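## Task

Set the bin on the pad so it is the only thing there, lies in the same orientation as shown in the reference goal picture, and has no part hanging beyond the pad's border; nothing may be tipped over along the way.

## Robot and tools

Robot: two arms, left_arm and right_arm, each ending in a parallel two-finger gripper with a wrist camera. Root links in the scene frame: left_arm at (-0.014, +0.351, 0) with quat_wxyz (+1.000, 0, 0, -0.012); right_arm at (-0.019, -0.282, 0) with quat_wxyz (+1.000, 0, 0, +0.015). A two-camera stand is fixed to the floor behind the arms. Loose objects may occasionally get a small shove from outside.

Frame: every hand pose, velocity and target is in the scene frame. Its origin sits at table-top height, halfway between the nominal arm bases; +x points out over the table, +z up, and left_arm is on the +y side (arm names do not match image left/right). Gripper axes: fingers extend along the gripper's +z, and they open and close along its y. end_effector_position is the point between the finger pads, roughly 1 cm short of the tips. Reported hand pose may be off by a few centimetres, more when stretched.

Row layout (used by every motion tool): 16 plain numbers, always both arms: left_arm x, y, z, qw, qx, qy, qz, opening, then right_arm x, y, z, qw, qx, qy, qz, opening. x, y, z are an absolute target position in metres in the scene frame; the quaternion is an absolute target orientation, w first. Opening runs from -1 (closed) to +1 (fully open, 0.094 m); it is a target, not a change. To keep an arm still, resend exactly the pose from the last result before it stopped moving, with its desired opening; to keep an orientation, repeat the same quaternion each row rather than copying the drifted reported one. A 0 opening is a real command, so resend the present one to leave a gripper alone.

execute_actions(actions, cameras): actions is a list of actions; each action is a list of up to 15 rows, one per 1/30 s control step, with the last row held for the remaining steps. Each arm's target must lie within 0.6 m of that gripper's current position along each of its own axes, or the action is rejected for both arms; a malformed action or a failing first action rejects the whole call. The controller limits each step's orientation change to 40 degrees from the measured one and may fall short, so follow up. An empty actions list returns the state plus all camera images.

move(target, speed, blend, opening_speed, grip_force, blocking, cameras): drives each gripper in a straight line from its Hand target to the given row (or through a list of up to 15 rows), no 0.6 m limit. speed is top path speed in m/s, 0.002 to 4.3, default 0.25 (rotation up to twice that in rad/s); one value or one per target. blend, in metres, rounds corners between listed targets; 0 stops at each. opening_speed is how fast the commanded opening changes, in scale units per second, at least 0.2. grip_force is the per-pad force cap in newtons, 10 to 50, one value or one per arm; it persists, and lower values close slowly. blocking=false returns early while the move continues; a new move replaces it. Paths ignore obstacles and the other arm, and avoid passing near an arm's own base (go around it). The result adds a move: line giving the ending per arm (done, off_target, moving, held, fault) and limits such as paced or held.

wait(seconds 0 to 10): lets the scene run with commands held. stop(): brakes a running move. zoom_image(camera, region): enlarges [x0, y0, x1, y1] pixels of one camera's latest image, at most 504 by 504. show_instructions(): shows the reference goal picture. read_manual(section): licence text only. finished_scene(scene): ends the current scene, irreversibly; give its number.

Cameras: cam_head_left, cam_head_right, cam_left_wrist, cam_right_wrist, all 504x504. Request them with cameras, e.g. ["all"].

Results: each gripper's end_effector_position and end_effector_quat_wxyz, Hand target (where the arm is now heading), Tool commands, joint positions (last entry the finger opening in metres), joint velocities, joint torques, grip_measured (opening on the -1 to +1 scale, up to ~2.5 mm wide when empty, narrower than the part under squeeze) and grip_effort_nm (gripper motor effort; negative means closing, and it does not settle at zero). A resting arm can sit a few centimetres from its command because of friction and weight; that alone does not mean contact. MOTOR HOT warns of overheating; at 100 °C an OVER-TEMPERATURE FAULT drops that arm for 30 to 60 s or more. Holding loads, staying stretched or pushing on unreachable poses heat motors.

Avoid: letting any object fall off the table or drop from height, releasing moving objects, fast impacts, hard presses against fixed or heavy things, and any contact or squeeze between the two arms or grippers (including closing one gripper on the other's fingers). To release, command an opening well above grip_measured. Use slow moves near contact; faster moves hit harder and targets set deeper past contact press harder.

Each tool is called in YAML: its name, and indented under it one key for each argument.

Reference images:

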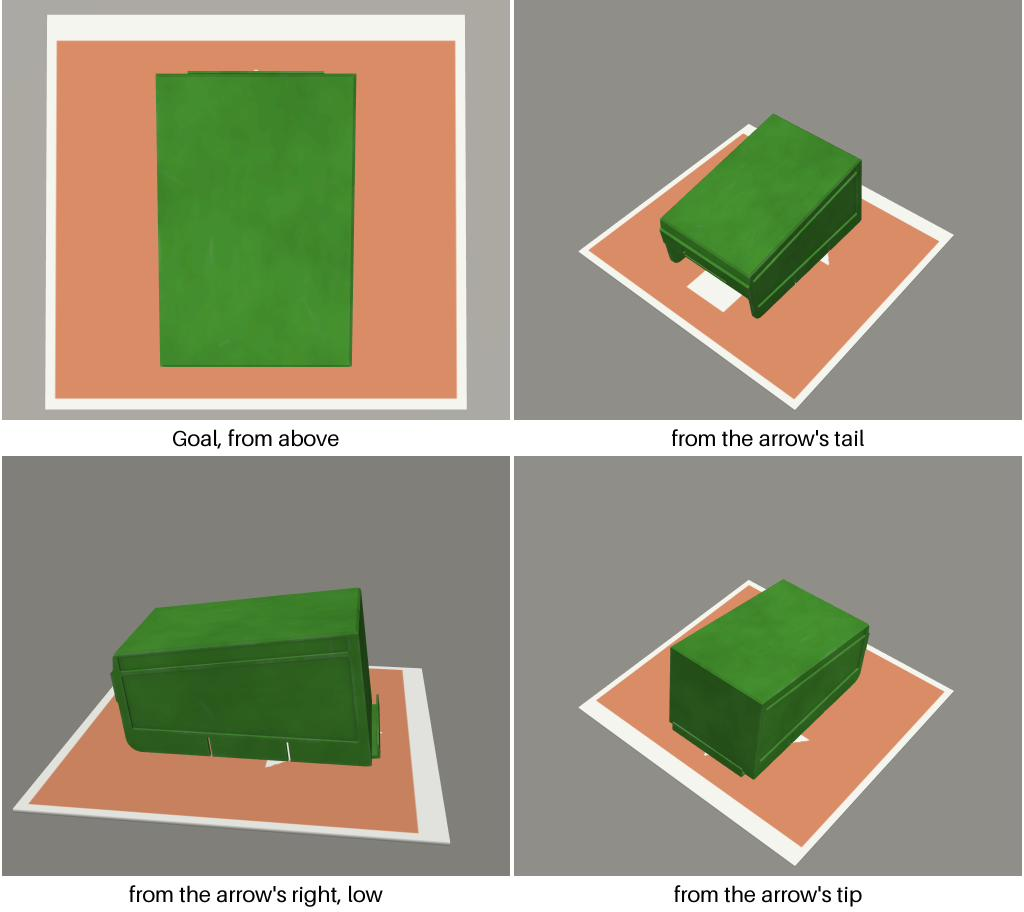

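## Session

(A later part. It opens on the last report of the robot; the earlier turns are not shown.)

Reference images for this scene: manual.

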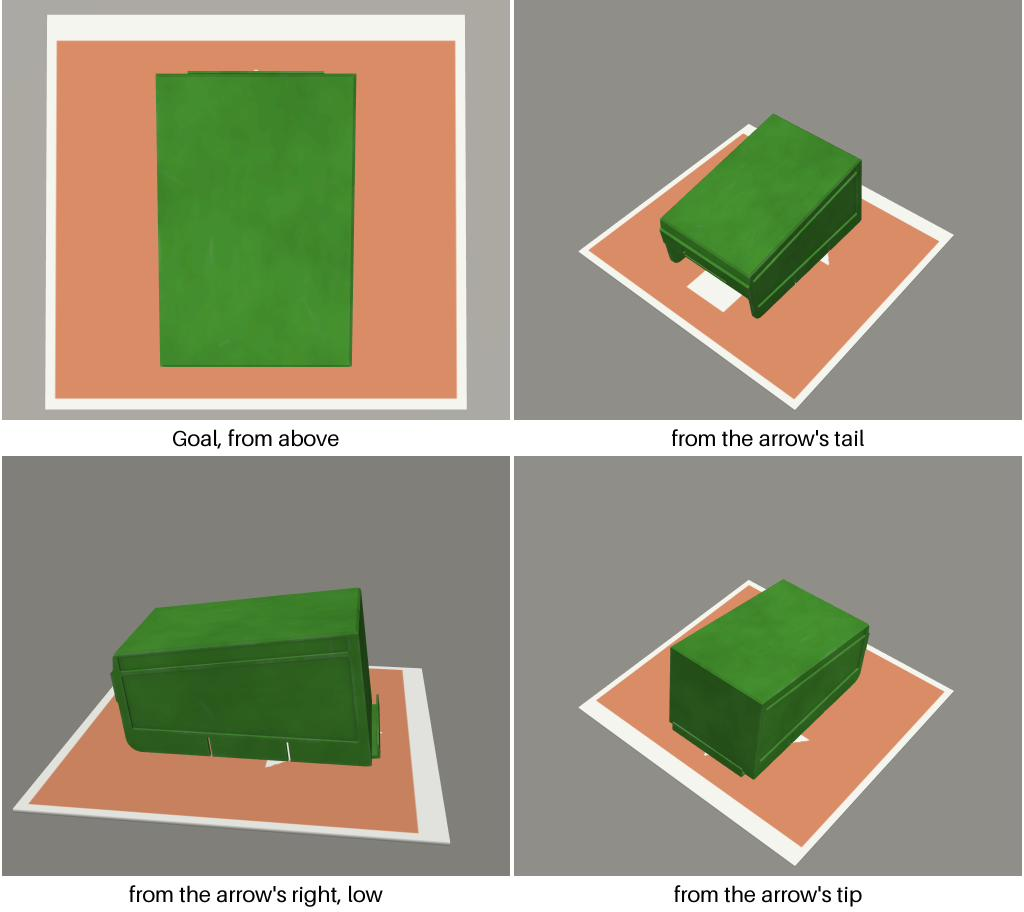

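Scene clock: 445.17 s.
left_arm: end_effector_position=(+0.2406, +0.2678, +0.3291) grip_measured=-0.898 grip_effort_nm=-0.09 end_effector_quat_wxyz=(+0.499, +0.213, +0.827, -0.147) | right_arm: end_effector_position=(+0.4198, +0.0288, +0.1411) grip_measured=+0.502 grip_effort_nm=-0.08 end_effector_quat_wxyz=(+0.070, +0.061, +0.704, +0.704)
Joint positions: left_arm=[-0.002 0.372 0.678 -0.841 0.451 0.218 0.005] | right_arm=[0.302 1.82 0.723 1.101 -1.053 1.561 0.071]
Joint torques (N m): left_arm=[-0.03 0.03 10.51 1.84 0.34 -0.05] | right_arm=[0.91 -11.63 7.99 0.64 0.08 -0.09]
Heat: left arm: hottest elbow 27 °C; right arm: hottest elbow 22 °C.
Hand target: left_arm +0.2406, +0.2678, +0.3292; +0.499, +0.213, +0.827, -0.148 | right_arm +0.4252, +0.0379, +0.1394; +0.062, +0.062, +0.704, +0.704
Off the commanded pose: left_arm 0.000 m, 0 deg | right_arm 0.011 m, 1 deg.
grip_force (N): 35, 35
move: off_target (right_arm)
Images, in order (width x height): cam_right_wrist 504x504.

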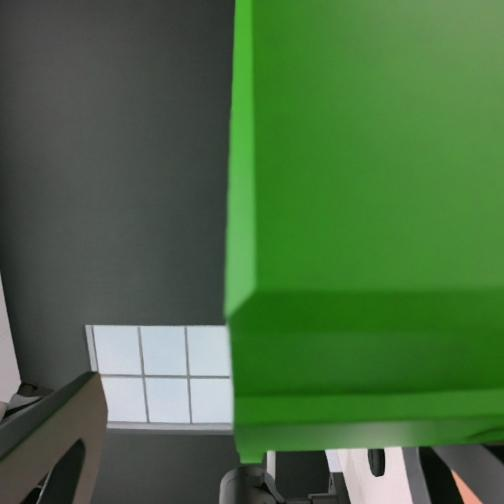

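zoom_image:
  camera: "cam_right_wrist"
  region: [330, 360, 504, 504]

zoom_image:
  camera: "cam_right_wrist"
  region: [0, 330, 174, 504]

Scaled by 2.897 from the camera's 504x504 image, which has a finer 720x720 frame.

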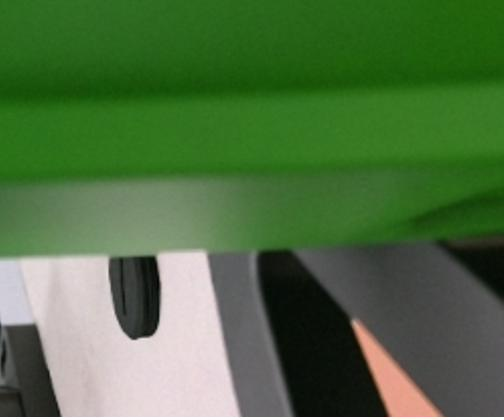

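Scaled by 2.897 from the camera's 504x504 image, which has a finer 720x720 frame.

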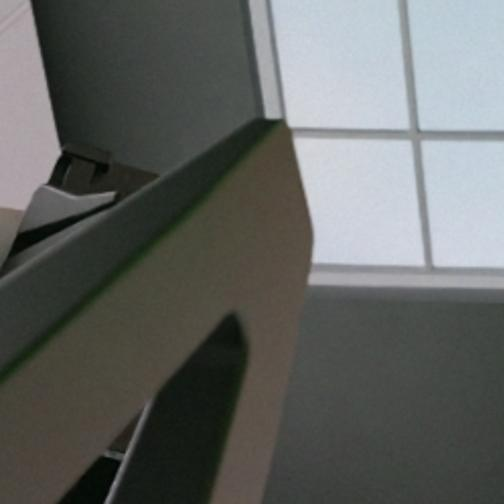

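move:
  target: [0.2406,0.2678,0.3291,0.499,0.213,0.827,-0.148,-0.9,0.4255,0.0380,0.1392,0.0616,0.0616,0.7044,0.7044,-1.0]
  speed: 0.06
  opening_speed: 0.5
  grip_force: [35, 45]
  cameras: ["all"]

Scene clock: 480.83 s.
left_arm: end_effector_position=(+0.2406, +0.2678, +0.3291) grip_measured=-0.898 grip_effort_nm=-0.09 end_effector_quat_wxyz=(+0.499, +0.213, +0.827, -0.147) | right_arm: end_effector_position=(+0.4203, +0.0290, +0.1412) grip_measured=-0.898 grip_effort_nm=-0.93 end_effector_quat_wxyz=(+0.070, +0.061, +0.704, +0.704)
Joint positions: left_arm=[-0.002 0.372 0.678 -0.841 0.451 0.218 0.005] | right_arm=[0.302 1.821 0.725 1.101 -1.053 1.563 0.005]
Joint torques (N m): left_arm=[-0.03 -0.03 10.48 1.83 0.34 -0.06] | right_arm=[0.5 -11.87 7.71 0.43 0.06 -0.08]
Heat: left arm: hottest elbow 27 °C; right arm: hottest elbow 22 °C.
Hand target: left_arm +0.2406, +0.2678, +0.3292; +0.499, +0.213, +0.827, -0.148 | right_arm +0.4252, +0.0379, +0.1393; +0.062, +0.061, +0.704, +0.704
Off the commanded pose: left_arm 0.000 m, 0 deg | right_arm 0.011 m, 1 deg.
grip_force (N): 35, 45
move: off_target (right_arm)

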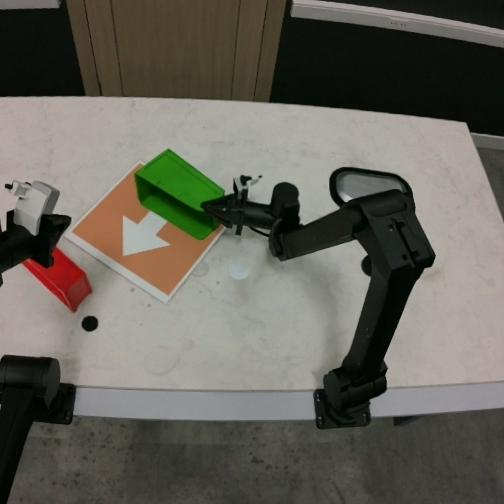

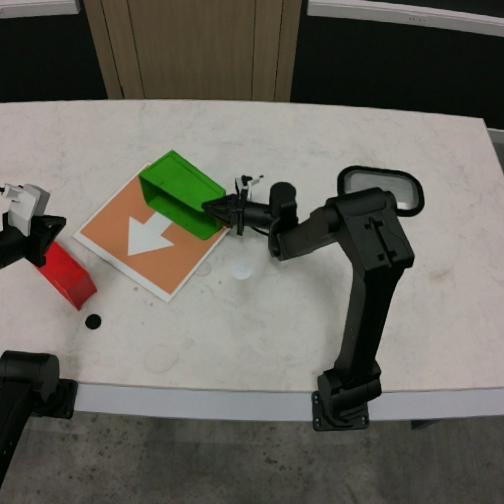

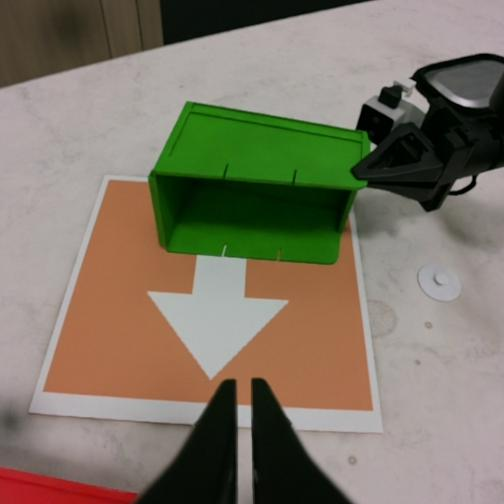

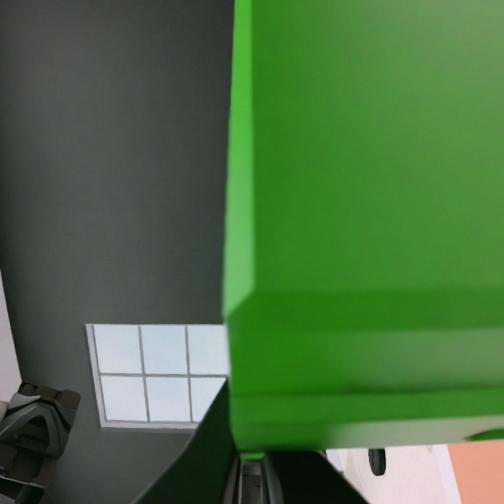

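move:
  target: [0.2406,0.2678,0.3291,0.499,0.213,0.827,-0.148,-0.9,0.4255,0.0380,0.185,0.0616,0.0616,0.7044,0.7044,-1.0]
  speed: 0.05
  cameras: ["all"]

Scene clock: 485.20 s.
left_arm: end_effector_position=(+0.2406, +0.2678, +0.3291) grip_measured=-0.898 grip_effort_nm=-0.09 end_effector_quat_wxyz=(+0.499, +0.213, +0.827, -0.147) | right_arm: end_effector_position=(+0.4188, +0.0286, +0.1620) grip_measured=-0.898 grip_effort_nm=-0.93 end_effector_quat_wxyz=(+0.047, +0.084, +0.711, +0.696)
Joint positions: left_arm=[-0.002 0.372 0.678 -0.841 0.451 0.218 0.005] | right_arm=[0.303 1.733 0.727 0.955 -1.052 1.576 0.005]
Joint torques (N m): left_arm=[-0.03 -0.03 10.51 1.81 0.34 -0.05] | right_arm=[-0.09 -14.92 8.98 0.92 -0.04 -0.23]
Heat: left arm: hottest elbow 27 °C; right arm: hottest elbow 22 °C.
Hand target: left_arm +0.2406, +0.2678, +0.3292; +0.499, +0.213, +0.827, -0.148 | right_arm +0.4246, +0.0375, +0.1852; +0.062, +0.062, +0.704, +0.705
Off the commanded pose: left_arm 0.000 m, 0 deg | right_arm 0.026 m, 3 deg.
grip_force (N): 35, 45
move: off_target (right_arm)

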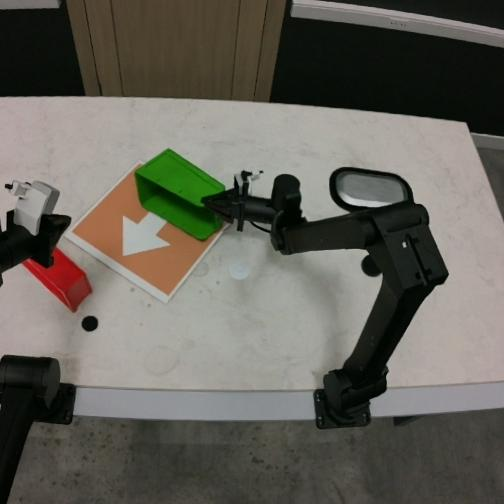

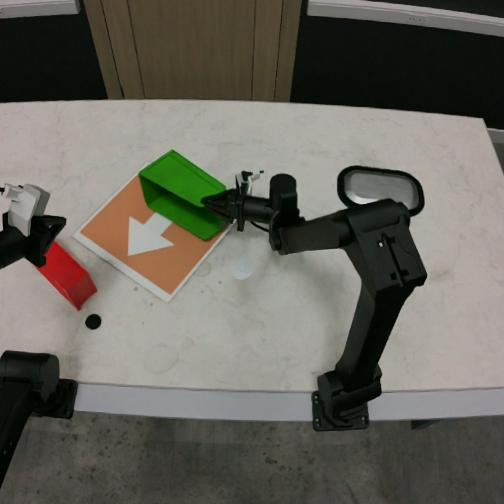

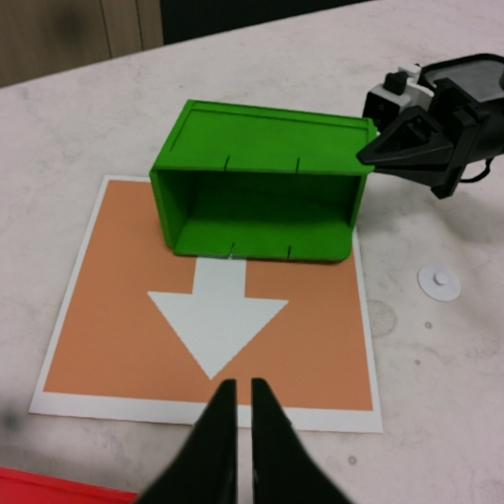

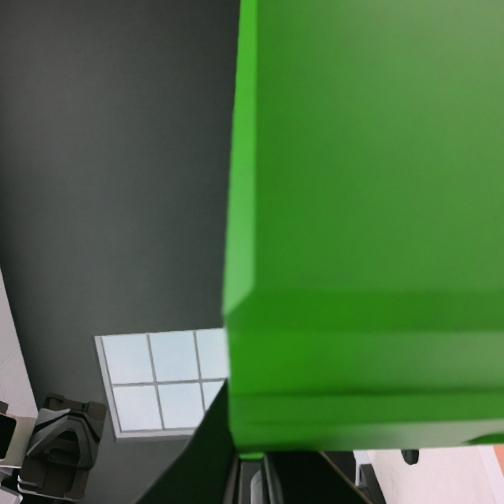

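move:
  target:
    - [0.2406,0.2678,0.3291,0.499,0.213,0.827,-0.148,-0.9,0.4255,0.0380,0.29,0.0616,0.0616,0.7044,0.7044,-1.0]
  speed: 0.07
  cameras: ["cam_head_left","cam_left_wrist","cam_right_wrist"]

Scene clock: 537.40 s.
left_arm: end_effector_position=(+0.2406, +0.2678, +0.3291) grip_measured=-0.898 grip_effort_nm=-0.09 end_effector_quat_wxyz=(+0.499, +0.213, +0.827, -0.147) | right_arm: end_effector_position=(+0.4184, +0.0285, +0.2577) grip_measured=-0.898 grip_effort_nm=-0.93 end_effector_quat_wxyz=(+0.041, +0.090, +0.713, +0.694)
Joint positions: left_arm=[-0.002 0.372 0.678 -0.841 0.451 0.218 0.005] | right_arm=[0.303 1.496 0.799 0.632 -1.052 1.581 0.005]
Joint torques (N m): left_arm=[-0.03 0.03 10.51 1.83 0.33 -0.06] | right_arm=[-0.32 -12.63 12.56 0.91 -0.06 -0.23]
Heat: left arm: hottest elbow 27 °C; right arm: hottest elbow 24 °C.
Hand target: left_arm +0.2406, +0.2678, +0.3292; +0.499, +0.213, +0.827, -0.148 | right_arm +0.4239, +0.0370, +0.2901; +0.062, +0.062, +0.704, +0.705
Off the commanded pose: left_arm 0.000 m, 0 deg | right_arm 0.034 m, 4 deg.
grip_force (N): 35, 45
move: off_target (right_arm)
Images, in order (width x height): cam_head_left 504x504, cam_left_wrist 504x504, cam_right_wrist 504x504.

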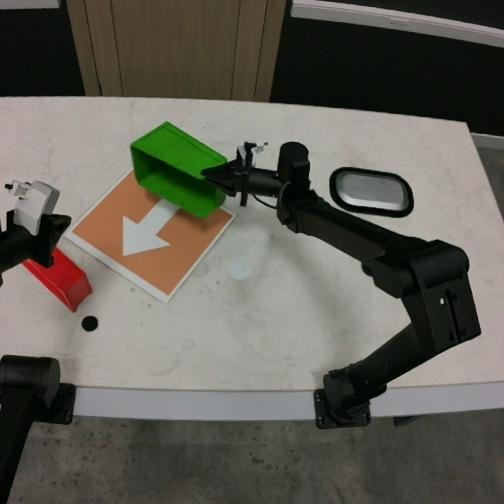

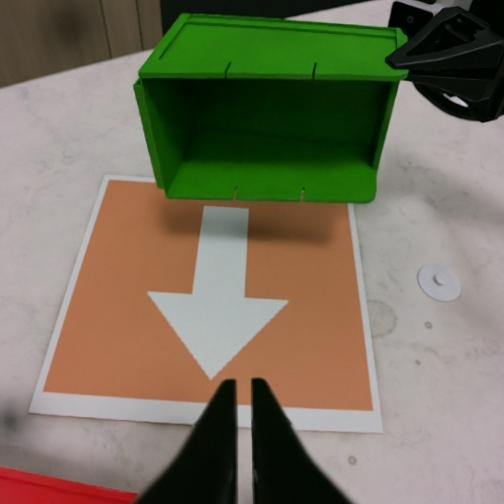

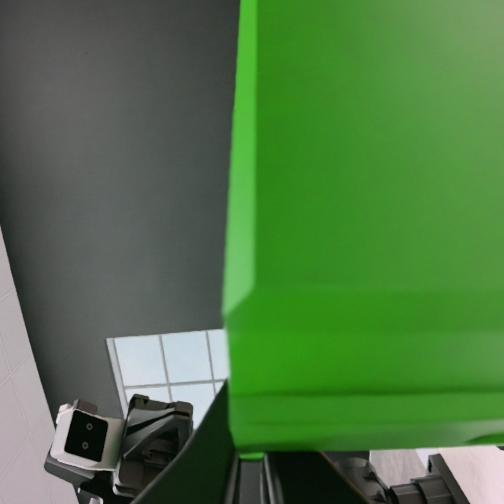

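move:
  target: [0.2406,0.2678,0.3291,0.499,0.213,0.827,-0.148,-0.9,0.415,0.065,0.30,0.3378,-0.6385,0.5851,0.3686,-1.0]
  speed: 0.12
  cameras: ["all"]

Scene clock: 547.20 s.
left_arm: end_effector_position=(+0.2406, +0.2678, +0.3291) grip_measured=-0.898 grip_effort_nm=-0.09 end_effector_quat_wxyz=(+0.499, +0.213, +0.827, -0.147) | right_arm: end_effector_position=(+0.4068, +0.0526, +0.2752) grip_measured=-0.898 grip_effort_nm=-0.93 end_effector_quat_wxyz=(-0.317, +0.623, -0.608, -0.375)
Joint positions: left_arm=[-0.002 0.372 0.678 -0.841 0.451 0.218 0.005] | right_arm=[0.372 1.521 1.308 -0.895 -0.955 -0.951 0.005]
Joint torques (N m): left_arm=[-0.03 -0.03 10.5 1.83 0.34 -0.05] | right_arm=[0.56 -13.33 14.64 0.16 -0.75 -0.25]
Heat: left arm: hottest elbow 27 °C; right arm: hottest elbow 25 °C.
Hand target: left_arm +0.2406, +0.2678, +0.3292; +0.499, +0.213, +0.827, -0.148 | right_arm +0.4136, +0.0641, +0.2998; -0.338, +0.638, -0.585, -0.369
Off the commanded pose: left_arm 0.000 m, 0 deg | right_arm 0.029 m, 4 deg.
grip_force (N): 35, 45
move: off_target (right_arm)

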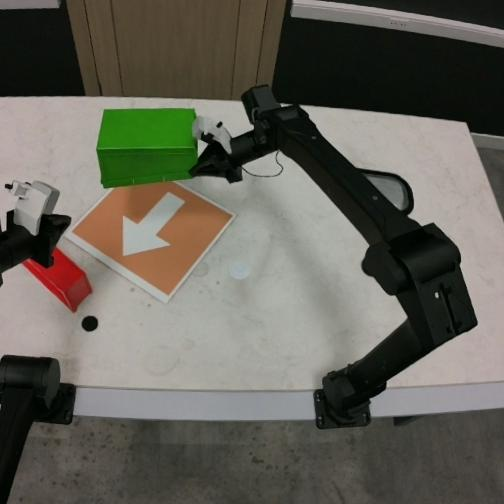

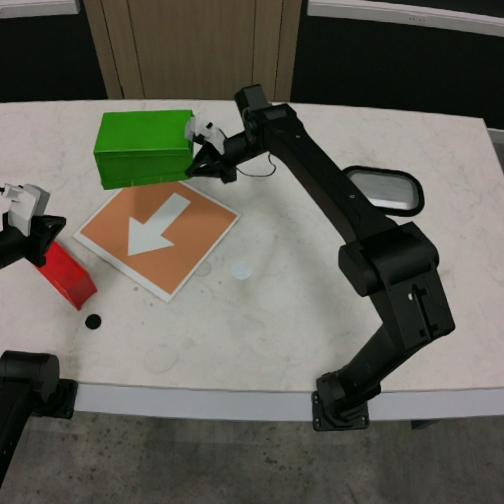

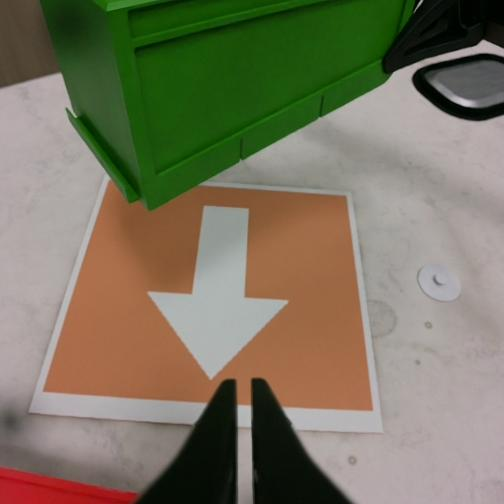

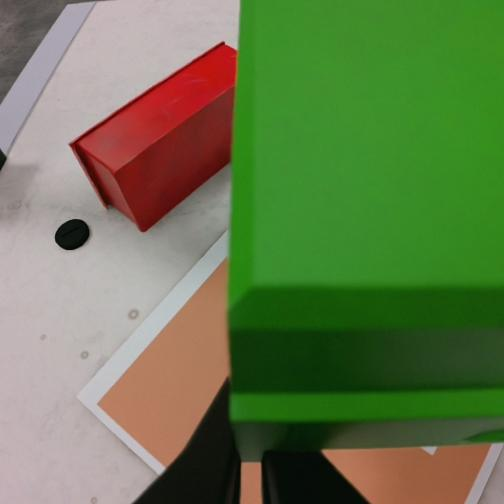

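move:
  target: [0.2406,0.2678,0.3291,0.499,0.213,0.827,-0.148,-0.9,0.417,0.053,0.20,0.2868,-0.7094,0.4967,0.4096,-1.0]
  speed: 0.1
  cameras: ["all"]

Scene clock: 569.70 s.
left_arm: end_effector_position=(+0.2406, +0.2678, +0.3291) grip_measured=-0.898 grip_effort_nm=-0.09 end_effector_quat_wxyz=(+0.499, +0.213, +0.827, -0.147) | right_arm: end_effector_position=(+0.3988, +0.0520, +0.1827) grip_measured=-0.898 grip_effort_nm=-0.93 end_effector_quat_wxyz=(-0.264, +0.705, -0.509, -0.418)
Joint positions: left_arm=[-0.002 0.372 0.678 -0.841 0.451 0.218 0.005] | right_arm=[0.362 1.753 1.364 -1.165 -1.033 -1.49 0.005]
Joint torques (N m): left_arm=[-0.09 0.03 10.48 1.84 0.34 -0.06] | right_arm=[-2.2 -15.44 12.62 -0.16 -1.15 -0.24]
Heat: left arm: hottest elbow 27 °C; right arm: hottest elbow 27 °C.
Hand target: left_arm +0.2406, +0.2678, +0.3292; +0.499, +0.213, +0.827, -0.148 | right_arm +0.4160, +0.0524, +0.2002; -0.287, +0.709, -0.497, -0.409
Off the commanded pose: left_arm 0.000 m, 0 deg | right_arm 0.025 m, 3 deg.
grip_force (N): 35, 45
move: off_target (right_arm)

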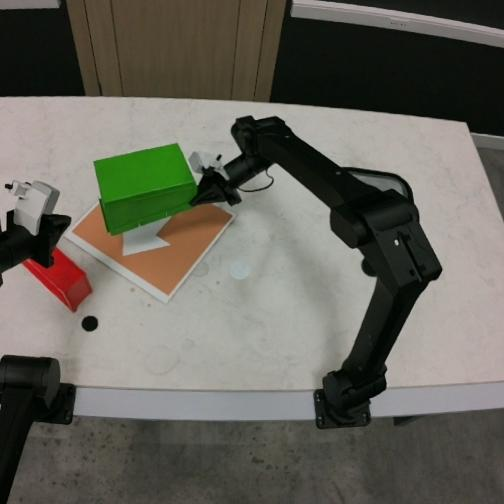

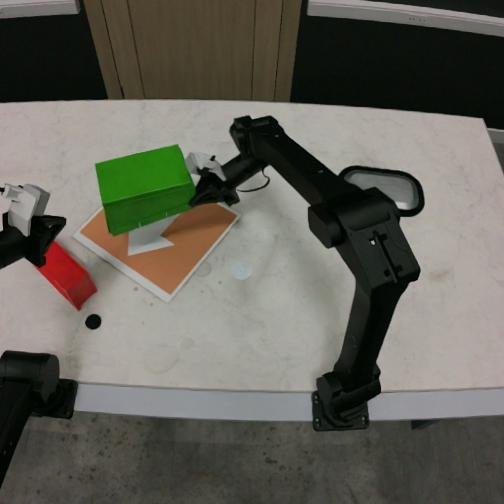

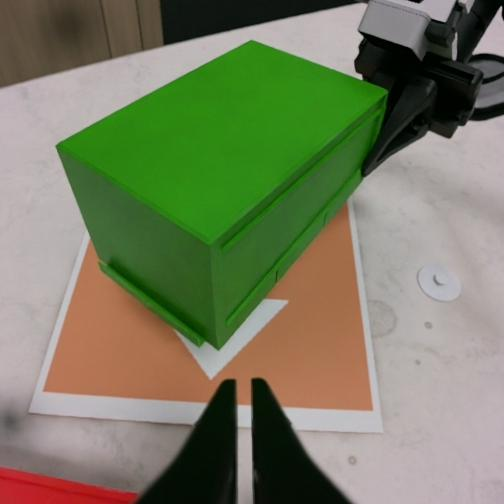

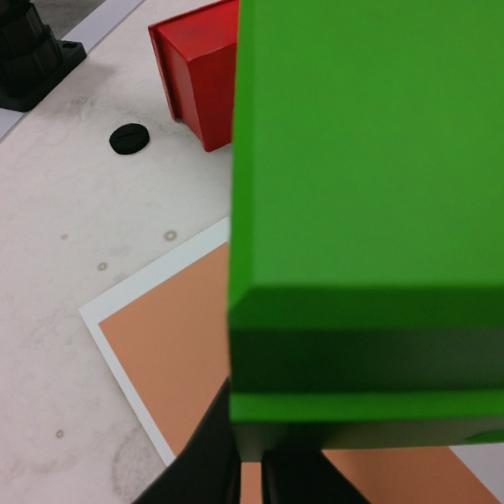

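move:
  target: [0.2406,0.2678,0.3291,0.499,0.213,0.827,-0.148,-0.9,0.467,0.044,0.15,0.2192,-0.7784,0.3797,0.4494,-1.0]
  speed: 0.1
  cameras: ["all"]

Scene clock: 603.50 s.
left_arm: end_effector_position=(+0.2406, +0.2678, +0.3291) grip_measured=-0.898 grip_effort_nm=-0.09 end_effector_quat_wxyz=(+0.499, +0.213, +0.827, -0.147) | right_arm: end_effector_position=(+0.4518, +0.0459, +0.1387) grip_measured=-0.898 grip_effort_nm=-0.93 end_effector_quat_wxyz=(-0.206, +0.773, -0.402, -0.445)
Joint positions: left_arm=[-0.002 0.372 0.678 -0.841 0.451 0.218 0.005] | right_arm=[0.329 2.1 1.76 -1.683 -0.956 -2.062 0.005]
Joint torques (N m): left_arm=[-0.03 -0.03 10.52 1.83 0.34 -0.06] | right_arm=[-1.44 -18.78 11.78 -1.11 -0.93 -0.24]
Heat: left arm: hottest elbow 27 °C; right arm: hottest elbow 26 °C.
Hand target: left_arm +0.2406, +0.2678, +0.3292; +0.499, +0.213, +0.827, -0.148 | right_arm +0.4660, +0.0439, +0.1499; -0.223, +0.777, -0.395, -0.437
Off the commanded pose: left_arm 0.000 m, 0 deg | right_arm 0.019 m, 3 deg.
joint sent to its limit (right arm) — joint 4 (wrist pitch), lower limit; joint 6 (wrist roll), lower limit. The joint targets still meet the commanded pose.
grip_force (N): 35, 45
move: off_target (right_arm)

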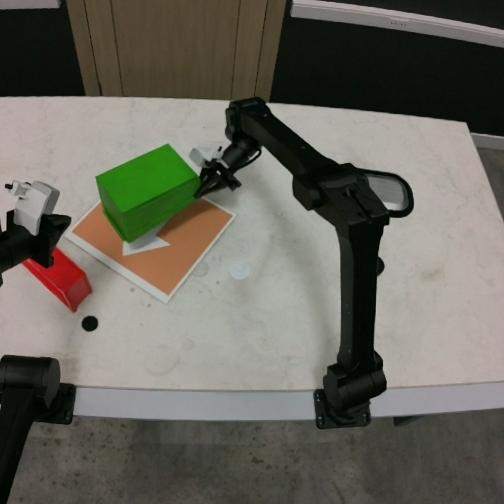

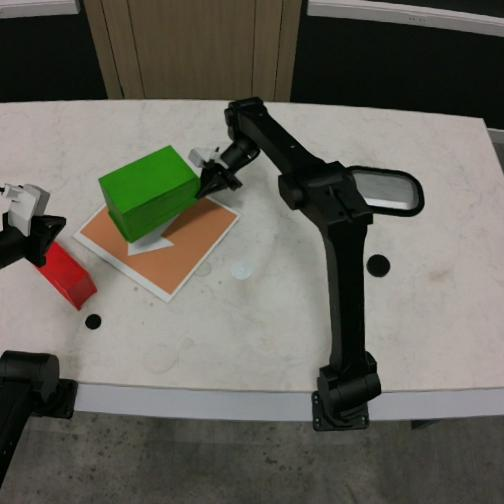

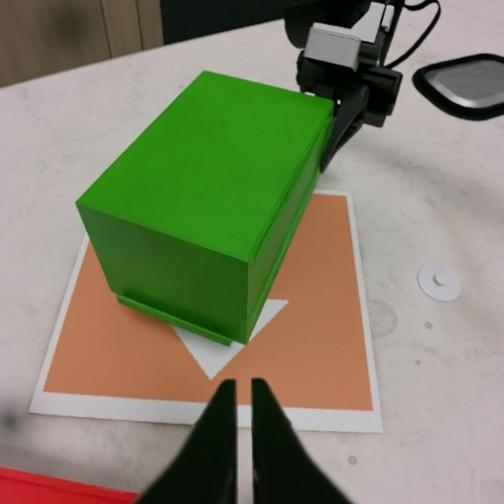

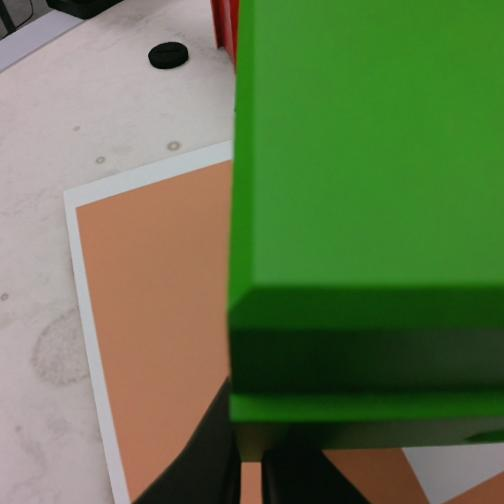

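move:
  target: [0.2406,0.2678,0.3291,0.499,0.213,0.827,-0.148,-0.9,0.467,0.044,0.075,0.2271,-0.7750,0.3864,0.4462,-1.0]
  speed: 0.06
  cameras: ["all"]

Scene clock: 608.97 s.
left_arm: end_effector_position=(+0.2406, +0.2678, +0.3291) grip_measured=-0.898 grip_effort_nm=-0.09 end_effector_quat_wxyz=(+0.499, +0.213, +0.827, -0.147) | right_arm: end_effector_position=(+0.4596, +0.0491, +0.0771) grip_measured=-0.898 grip_effort_nm=-0.94 end_effector_quat_wxyz=(-0.214, +0.774, -0.399, -0.442)
Joint positions: left_arm=[-0.002 0.372 0.678 -0.841 0.451 0.218 0.005] | right_arm=[0.328 2.181 1.725 -1.553 -0.963 -2.063 0.005]
Joint torques (N m): left_arm=[-0.09 -0.03 10.51 1.83 0.34 -0.06] | right_arm=[-1.26 -20.6 7.75 -0.35 -1.07 -0.25]
Heat: left arm: hottest elbow 27 °C; right arm: hottest elbow 26 °C.
Hand target: left_arm +0.2406, +0.2678, +0.3292; +0.499, +0.213, +0.827, -0.148 | right_arm +0.4668, +0.0442, +0.0750; -0.227, +0.773, -0.396, -0.440
Off the commanded pose: left_arm 0.000 m, 0 deg | right_arm 0.009 m, 2 deg.
joint sent to its limit (right arm) — joint 6 (wrist roll), lower limit. The joint targets still meet the commanded pose.
grip_force (N): 35, 45
move: done

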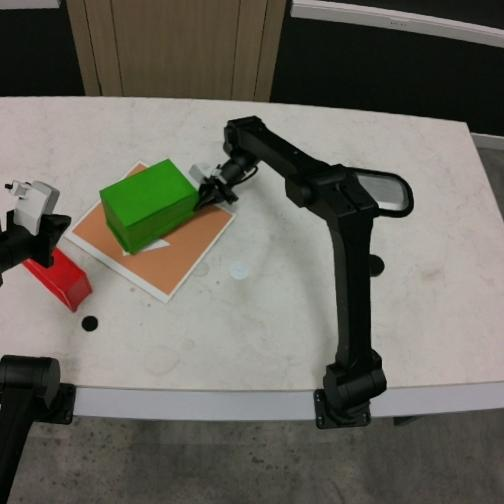

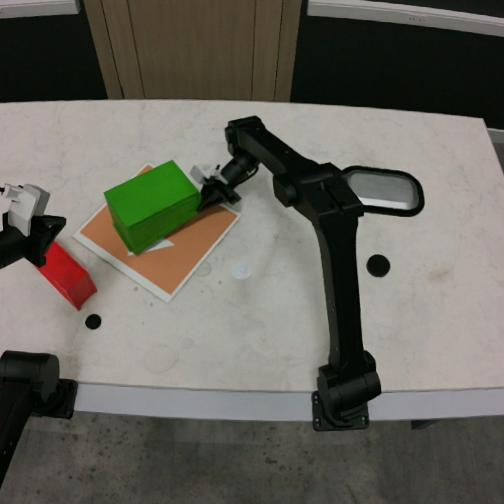

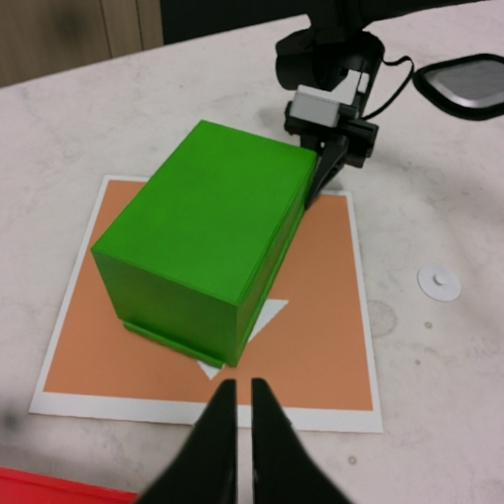

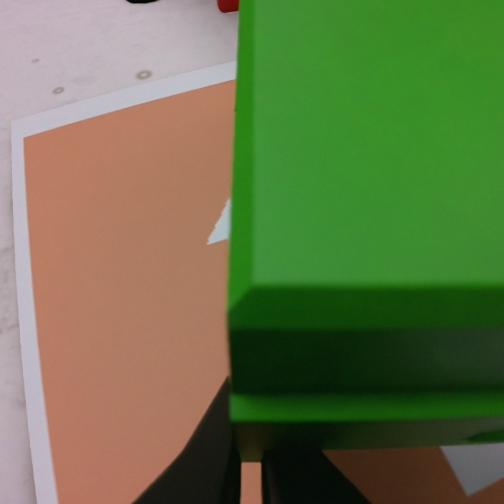

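move:
  target: [0.2406,0.2678,0.3291,0.499,0.213,0.827,-0.148,-0.9,0.467,0.044,0.045,0.2271,-0.7750,0.3864,0.4462,-1.0]
  speed: 0.04
  cameras: ["cam_left_wrist","cam_right_wrist"]

Scene clock: 613.57 s.
left_arm: end_effector_position=(+0.2406, +0.2678, +0.3291) grip_measured=-0.898 grip_effort_nm=-0.09 end_effector_quat_wxyz=(+0.499, +0.213, +0.827, -0.147) | right_arm: end_effector_position=(+0.4620, +0.0500, +0.0555) grip_measured=-0.898 grip_effort_nm=-0.93 end_effector_quat_wxyz=(-0.223, +0.777, -0.393, -0.439)
Joint positions: left_arm=[-0.002 0.372 0.678 -0.841 0.451 0.218 0.005] | right_arm=[0.327 2.207 1.71 -1.498 -0.969 -2.075 0.005]
Joint torques (N m): left_arm=[0.03 -0.03 10.48 1.81 0.33 -0.06] | right_arm=[-1.14 -19.08 7.25 -0.21 -0.87 -0.15]
Heat: left arm: hottest elbow 27 °C; right arm: hottest elbow 26 °C.
Hand target: left_arm +0.2406, +0.2678, +0.3292; +0.499, +0.213, +0.827, -0.148 | right_arm +0.4666, +0.0443, +0.0452; -0.228, +0.773, -0.396, -0.440
Off the commanded pose: left_arm 0.000 m, 0 deg | right_arm 0.013 m, 1 deg.
joint sent to its limit (right arm) — joint 6 (wrist roll), lower limit. The joint targets still meet the commanded pose.
grip_force (N): 35, 45
move: off_target (right_arm)
Images, in order (width x height): cam_left_wrist 504x504, cam_right_wrist 504x504.

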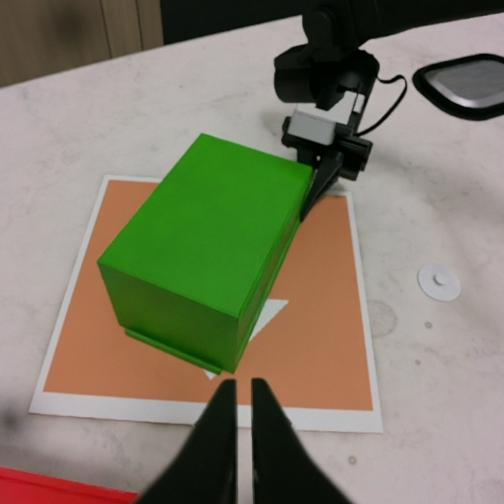

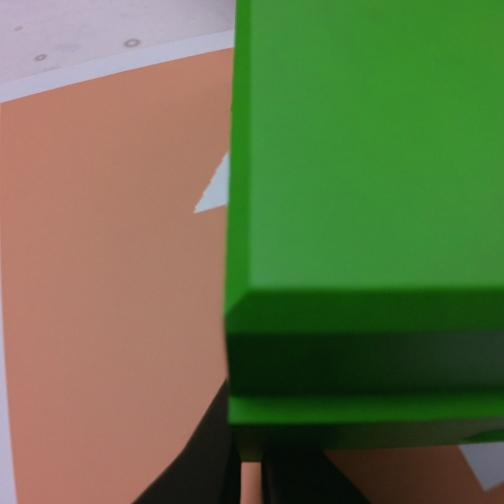

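move:
  target: [0.2406,0.2678,0.3291,0.499,0.213,0.827,-0.148,-0.9,0.467,0.044,0.032,0.2271,-0.7750,0.3864,0.4462,-1.0]
  speed: 0.03
  cameras: ["cam_left_wrist","cam_right_wrist"]

Scene clock: 617.17 s.
left_arm: end_effector_position=(+0.2406, +0.2678, +0.3291) grip_measured=-0.898 grip_effort_nm=-0.09 end_effector_quat_wxyz=(+0.499, +0.213, +0.827, -0.147) | right_arm: end_effector_position=(+0.4628, +0.0509, +0.0505) grip_measured=-0.898 grip_effort_nm=-0.93 end_effector_quat_wxyz=(-0.229, +0.776, -0.391, -0.439)
Joint positions: left_arm=[-0.002 0.372 0.678 -0.841 0.451 0.218 0.005] | right_arm=[0.327 2.214 1.704 -1.48 -0.98 -2.077 0.005]
Joint torques (N m): left_arm=[-0.03 0.03 10.48 1.83 0.34 -0.06] | right_arm=[-1.14 -19.6 7.31 -0.08 -0.36 -0.11]
Heat: left arm: hottest elbow 27 °C; right arm: hottest elbow 26 °C.
Hand target: left_arm +0.2406, +0.2678, +0.3292; +0.499, +0.213, +0.827, -0.148 | right_arm +0.4663, +0.0441, +0.0325; -0.228, +0.773, -0.396, -0.440
Off the commanded pose: left_arm 0.000 m, 0 deg | right_arm 0.020 m, 1 deg.
joint sent to its limit (right arm) — joint 6 (wrist roll), lower limit. The joint targets still meet the commanded pose.
grip_force (N): 35, 45
move: off_target (right_arm)
Images, in order (width x height): cam_left_wrist 504x504, cam_right_wrist 504x504.

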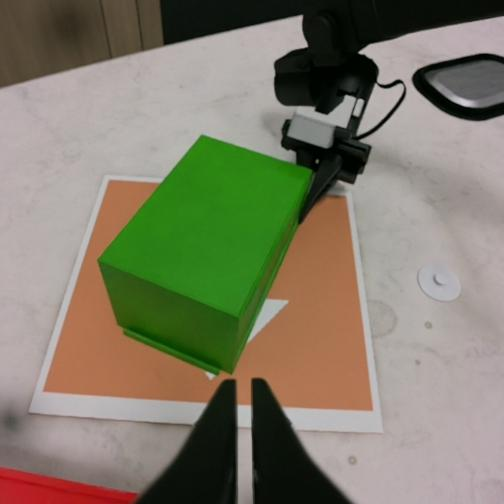

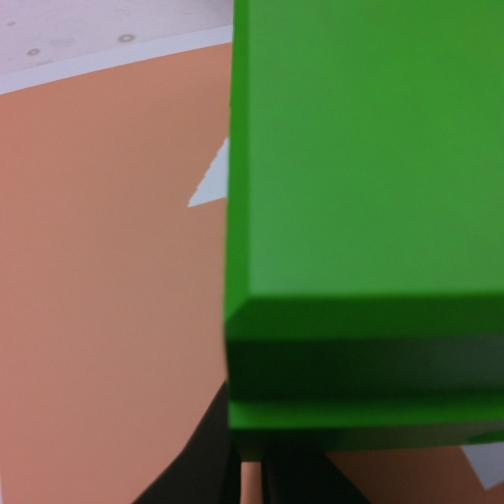

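move:
  target:
    - [0.2406,0.2678,0.3291,0.499,0.213,0.827,-0.148,-0.9,0.467,0.044,0.060,0.2682,-0.7300,0.4130,0.4740,-1.0]
    - [0.2406,0.2678,0.3291,0.499,0.213,0.827,-0.148,-0.9,0.467,0.044,0.040,0.2682,-0.7300,0.4130,0.4740,-1.0]
  speed: 0.05
  blend: [0.005, 0]
  cameras: ["all"]

Scene clock: 632.83 s.
left_arm: end_effector_position=(+0.2406, +0.2678, +0.3291) grip_measured=-0.898 grip_effort_nm=-0.09 end_effector_quat_wxyz=(+0.499, +0.213, +0.827, -0.147) | right_arm: end_effector_position=(+0.4604, +0.0490, +0.0429) grip_measured=-0.898 grip_effort_nm=-0.94 end_effector_quat_wxyz=(-0.259, +0.735, -0.409, -0.475)
Joint positions: left_arm=[-0.002 0.372 0.678 -0.841 0.451 0.218 0.005] | right_arm=[0.307 2.232 1.662 -1.458 -1.089 -2.069 0.005]
Joint torques (N m): left_arm=[0.03 0.03 10.5 1.81 0.34 -0.06] | right_arm=[-1.55 -20.66 7.12 -0.35 -1.07 -0.06]
Heat: left arm: hottest elbow 27 °C; right arm: hottest elbow 25 °C.
Hand target: left_arm +0.2406, +0.2678, +0.3292; +0.499, +0.213, +0.827, -0.148 | right_arm +0.4669, +0.0439, +0.0400; -0.268, +0.730, -0.413, -0.474
Off the commanded pose: left_arm 0.000 m, 0 deg | right_arm 0.009 m, 1 deg.
grip_force (N): 35, 45
move: done

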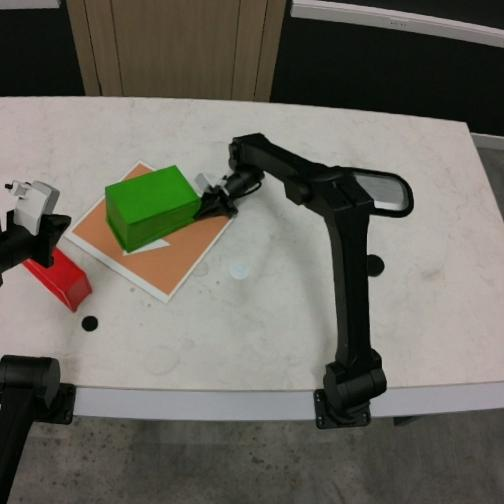

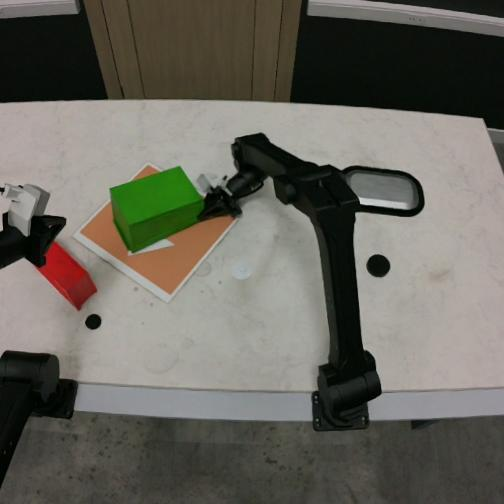

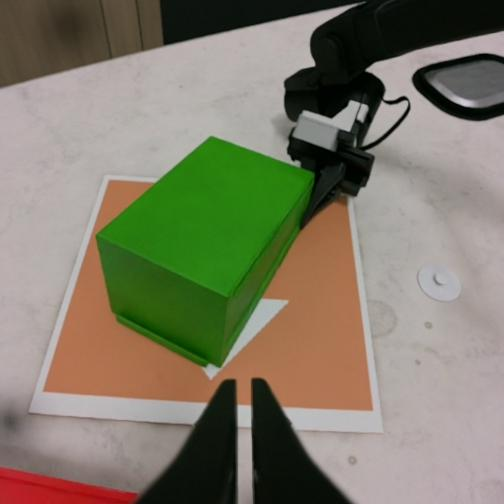

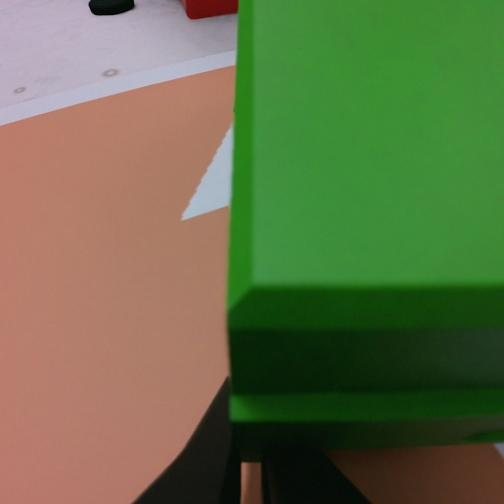

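move:
  target: [0.2406,0.2678,0.3291,0.499,0.213,0.827,-0.148,-0.9,0.467,0.044,0.028,0.2682,-0.7300,0.4130,0.4740,-1.0]
  speed: 0.03
  cameras: ["cam_left_wrist","cam_right_wrist"]

Scene clock: 636.63 s.
left_arm: end_effector_position=(+0.2406, +0.2678, +0.3291) grip_measured=-0.898 grip_effort_nm=-0.09 end_effector_quat_wxyz=(+0.499, +0.213, +0.827, -0.147) | right_arm: end_effector_position=(+0.4623, +0.0499, +0.0360) grip_measured=-0.898 grip_effort_nm=-0.93 end_effector_quat_wxyz=(-0.263, +0.736, -0.407, -0.472)
Joint positions: left_arm=[-0.002 0.372 0.678 -0.841 0.451 0.218 0.005] | right_arm=[0.307 2.243 1.662 -1.436 -1.093 -2.069 0.005]
Joint torques (N m): left_arm=[0.09 -0.09 10.5 1.83 0.34 -0.06] | right_arm=[-1.14 -20.48 6.6 -0.18 -1 -0.03]
Heat: left arm: hottest elbow 27 °C; right arm: hottest elbow 25 °C.
Hand target: left_arm +0.2406, +0.2678, +0.3292; +0.499, +0.213, +0.827, -0.148 | right_arm +0.4668, +0.0439, +0.0281; -0.268, +0.730, -0.413, -0.474
Off the commanded pose: left_arm 0.000 m, 0 deg | right_arm 0.011 m, 1 deg.
grip_force (N): 35, 45
move: off_target (right_arm)
Images, in order (width x height): cam_left_wrist 504x504, cam_right_wrist 504x504.

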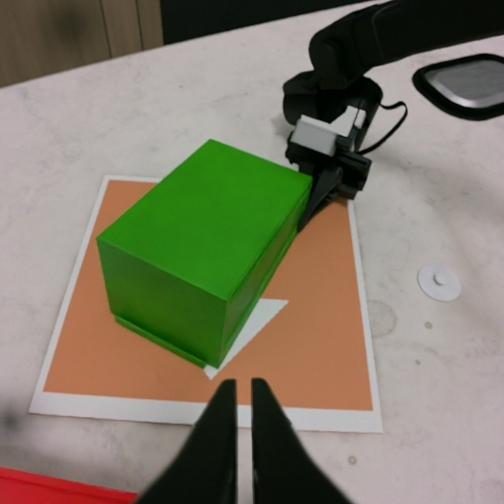

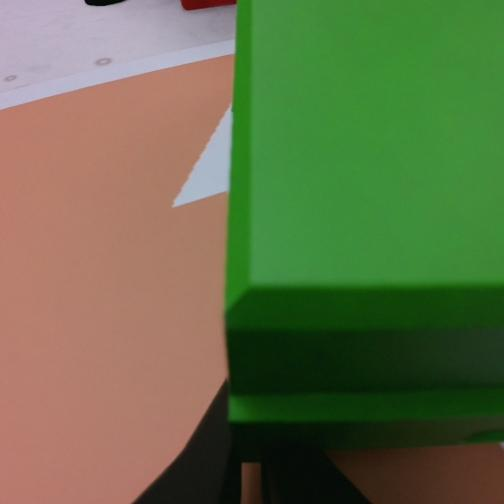

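zoom_image:
  camera: "cam_left_wrist"
  region: [90, 120, 400, 400]

Scaled by 1.626 from the camera's 504x504 image, which has a finer 720x720 frame.

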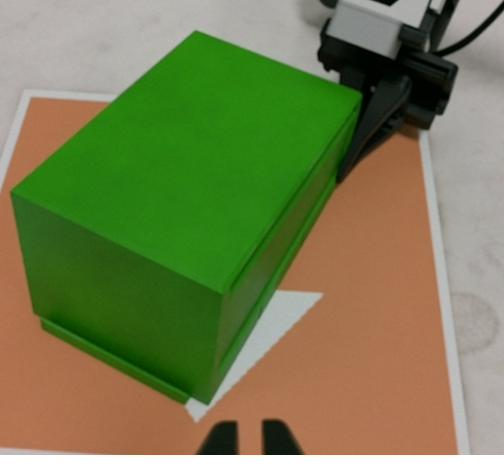

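move:
  target: [0.2406,0.2678,0.3291,0.499,0.213,0.827,-0.148,-0.9,0.467,0.044,0.020,0.2682,-0.7300,0.4130,0.4740,-1.0]
  speed: 0.03
  cameras: ["cam_left_wrist","cam_right_wrist"]

Scene clock: 640.13 s.
left_arm: end_effector_position=(+0.2406, +0.2678, +0.3291) grip_measured=-0.898 grip_effort_nm=-0.09 end_effector_quat_wxyz=(+0.499, +0.213, +0.827, -0.147) | right_arm: end_effector_position=(+0.4637, +0.0506, +0.0345) grip_measured=-0.898 grip_effort_nm=-0.93 end_effector_quat_wxyz=(-0.267, +0.737, -0.405, -0.470)
Joint positions: left_arm=[-0.002 0.372 0.678 -0.841 0.451 0.218 0.005] | right_arm=[0.307 2.245 1.662 -1.425 -1.095 -2.069 0.005]
Joint torques (N m): left_arm=[-0.03 0.03 10.48 1.83 0.34 -0.05] | right_arm=[-1.9 -18.37 6.53 -0.09 -0.86 -0.09]
Heat: left arm: hottest elbow 27 °C; right arm: hottest elbow 25 °C.
Hand target: left_arm +0.2406, +0.2678, +0.3292; +0.499, +0.213, +0.827, -0.148 | right_arm +0.4666, +0.0439, +0.0203; -0.268, +0.730, -0.413, -0.474
Off the commanded pose: left_arm 0.000 m, 0 deg | right_arm 0.016 m, 1 deg.
grip_force (N): 35, 45
move: off_target (right_arm)
Images, in order (width x height): cam_left_wrist 504x504, cam_right_wrist 504x504.

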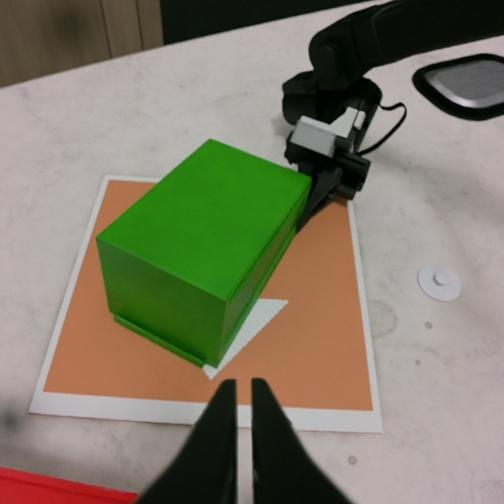

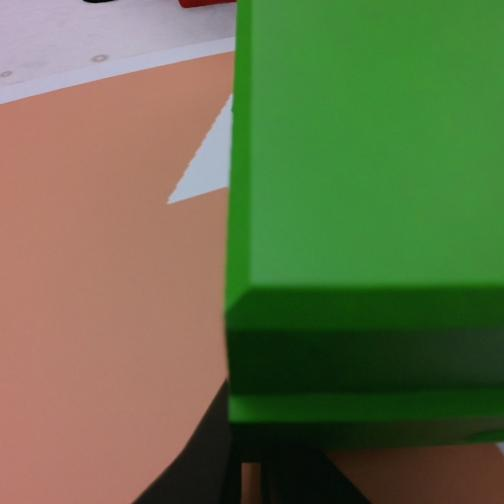

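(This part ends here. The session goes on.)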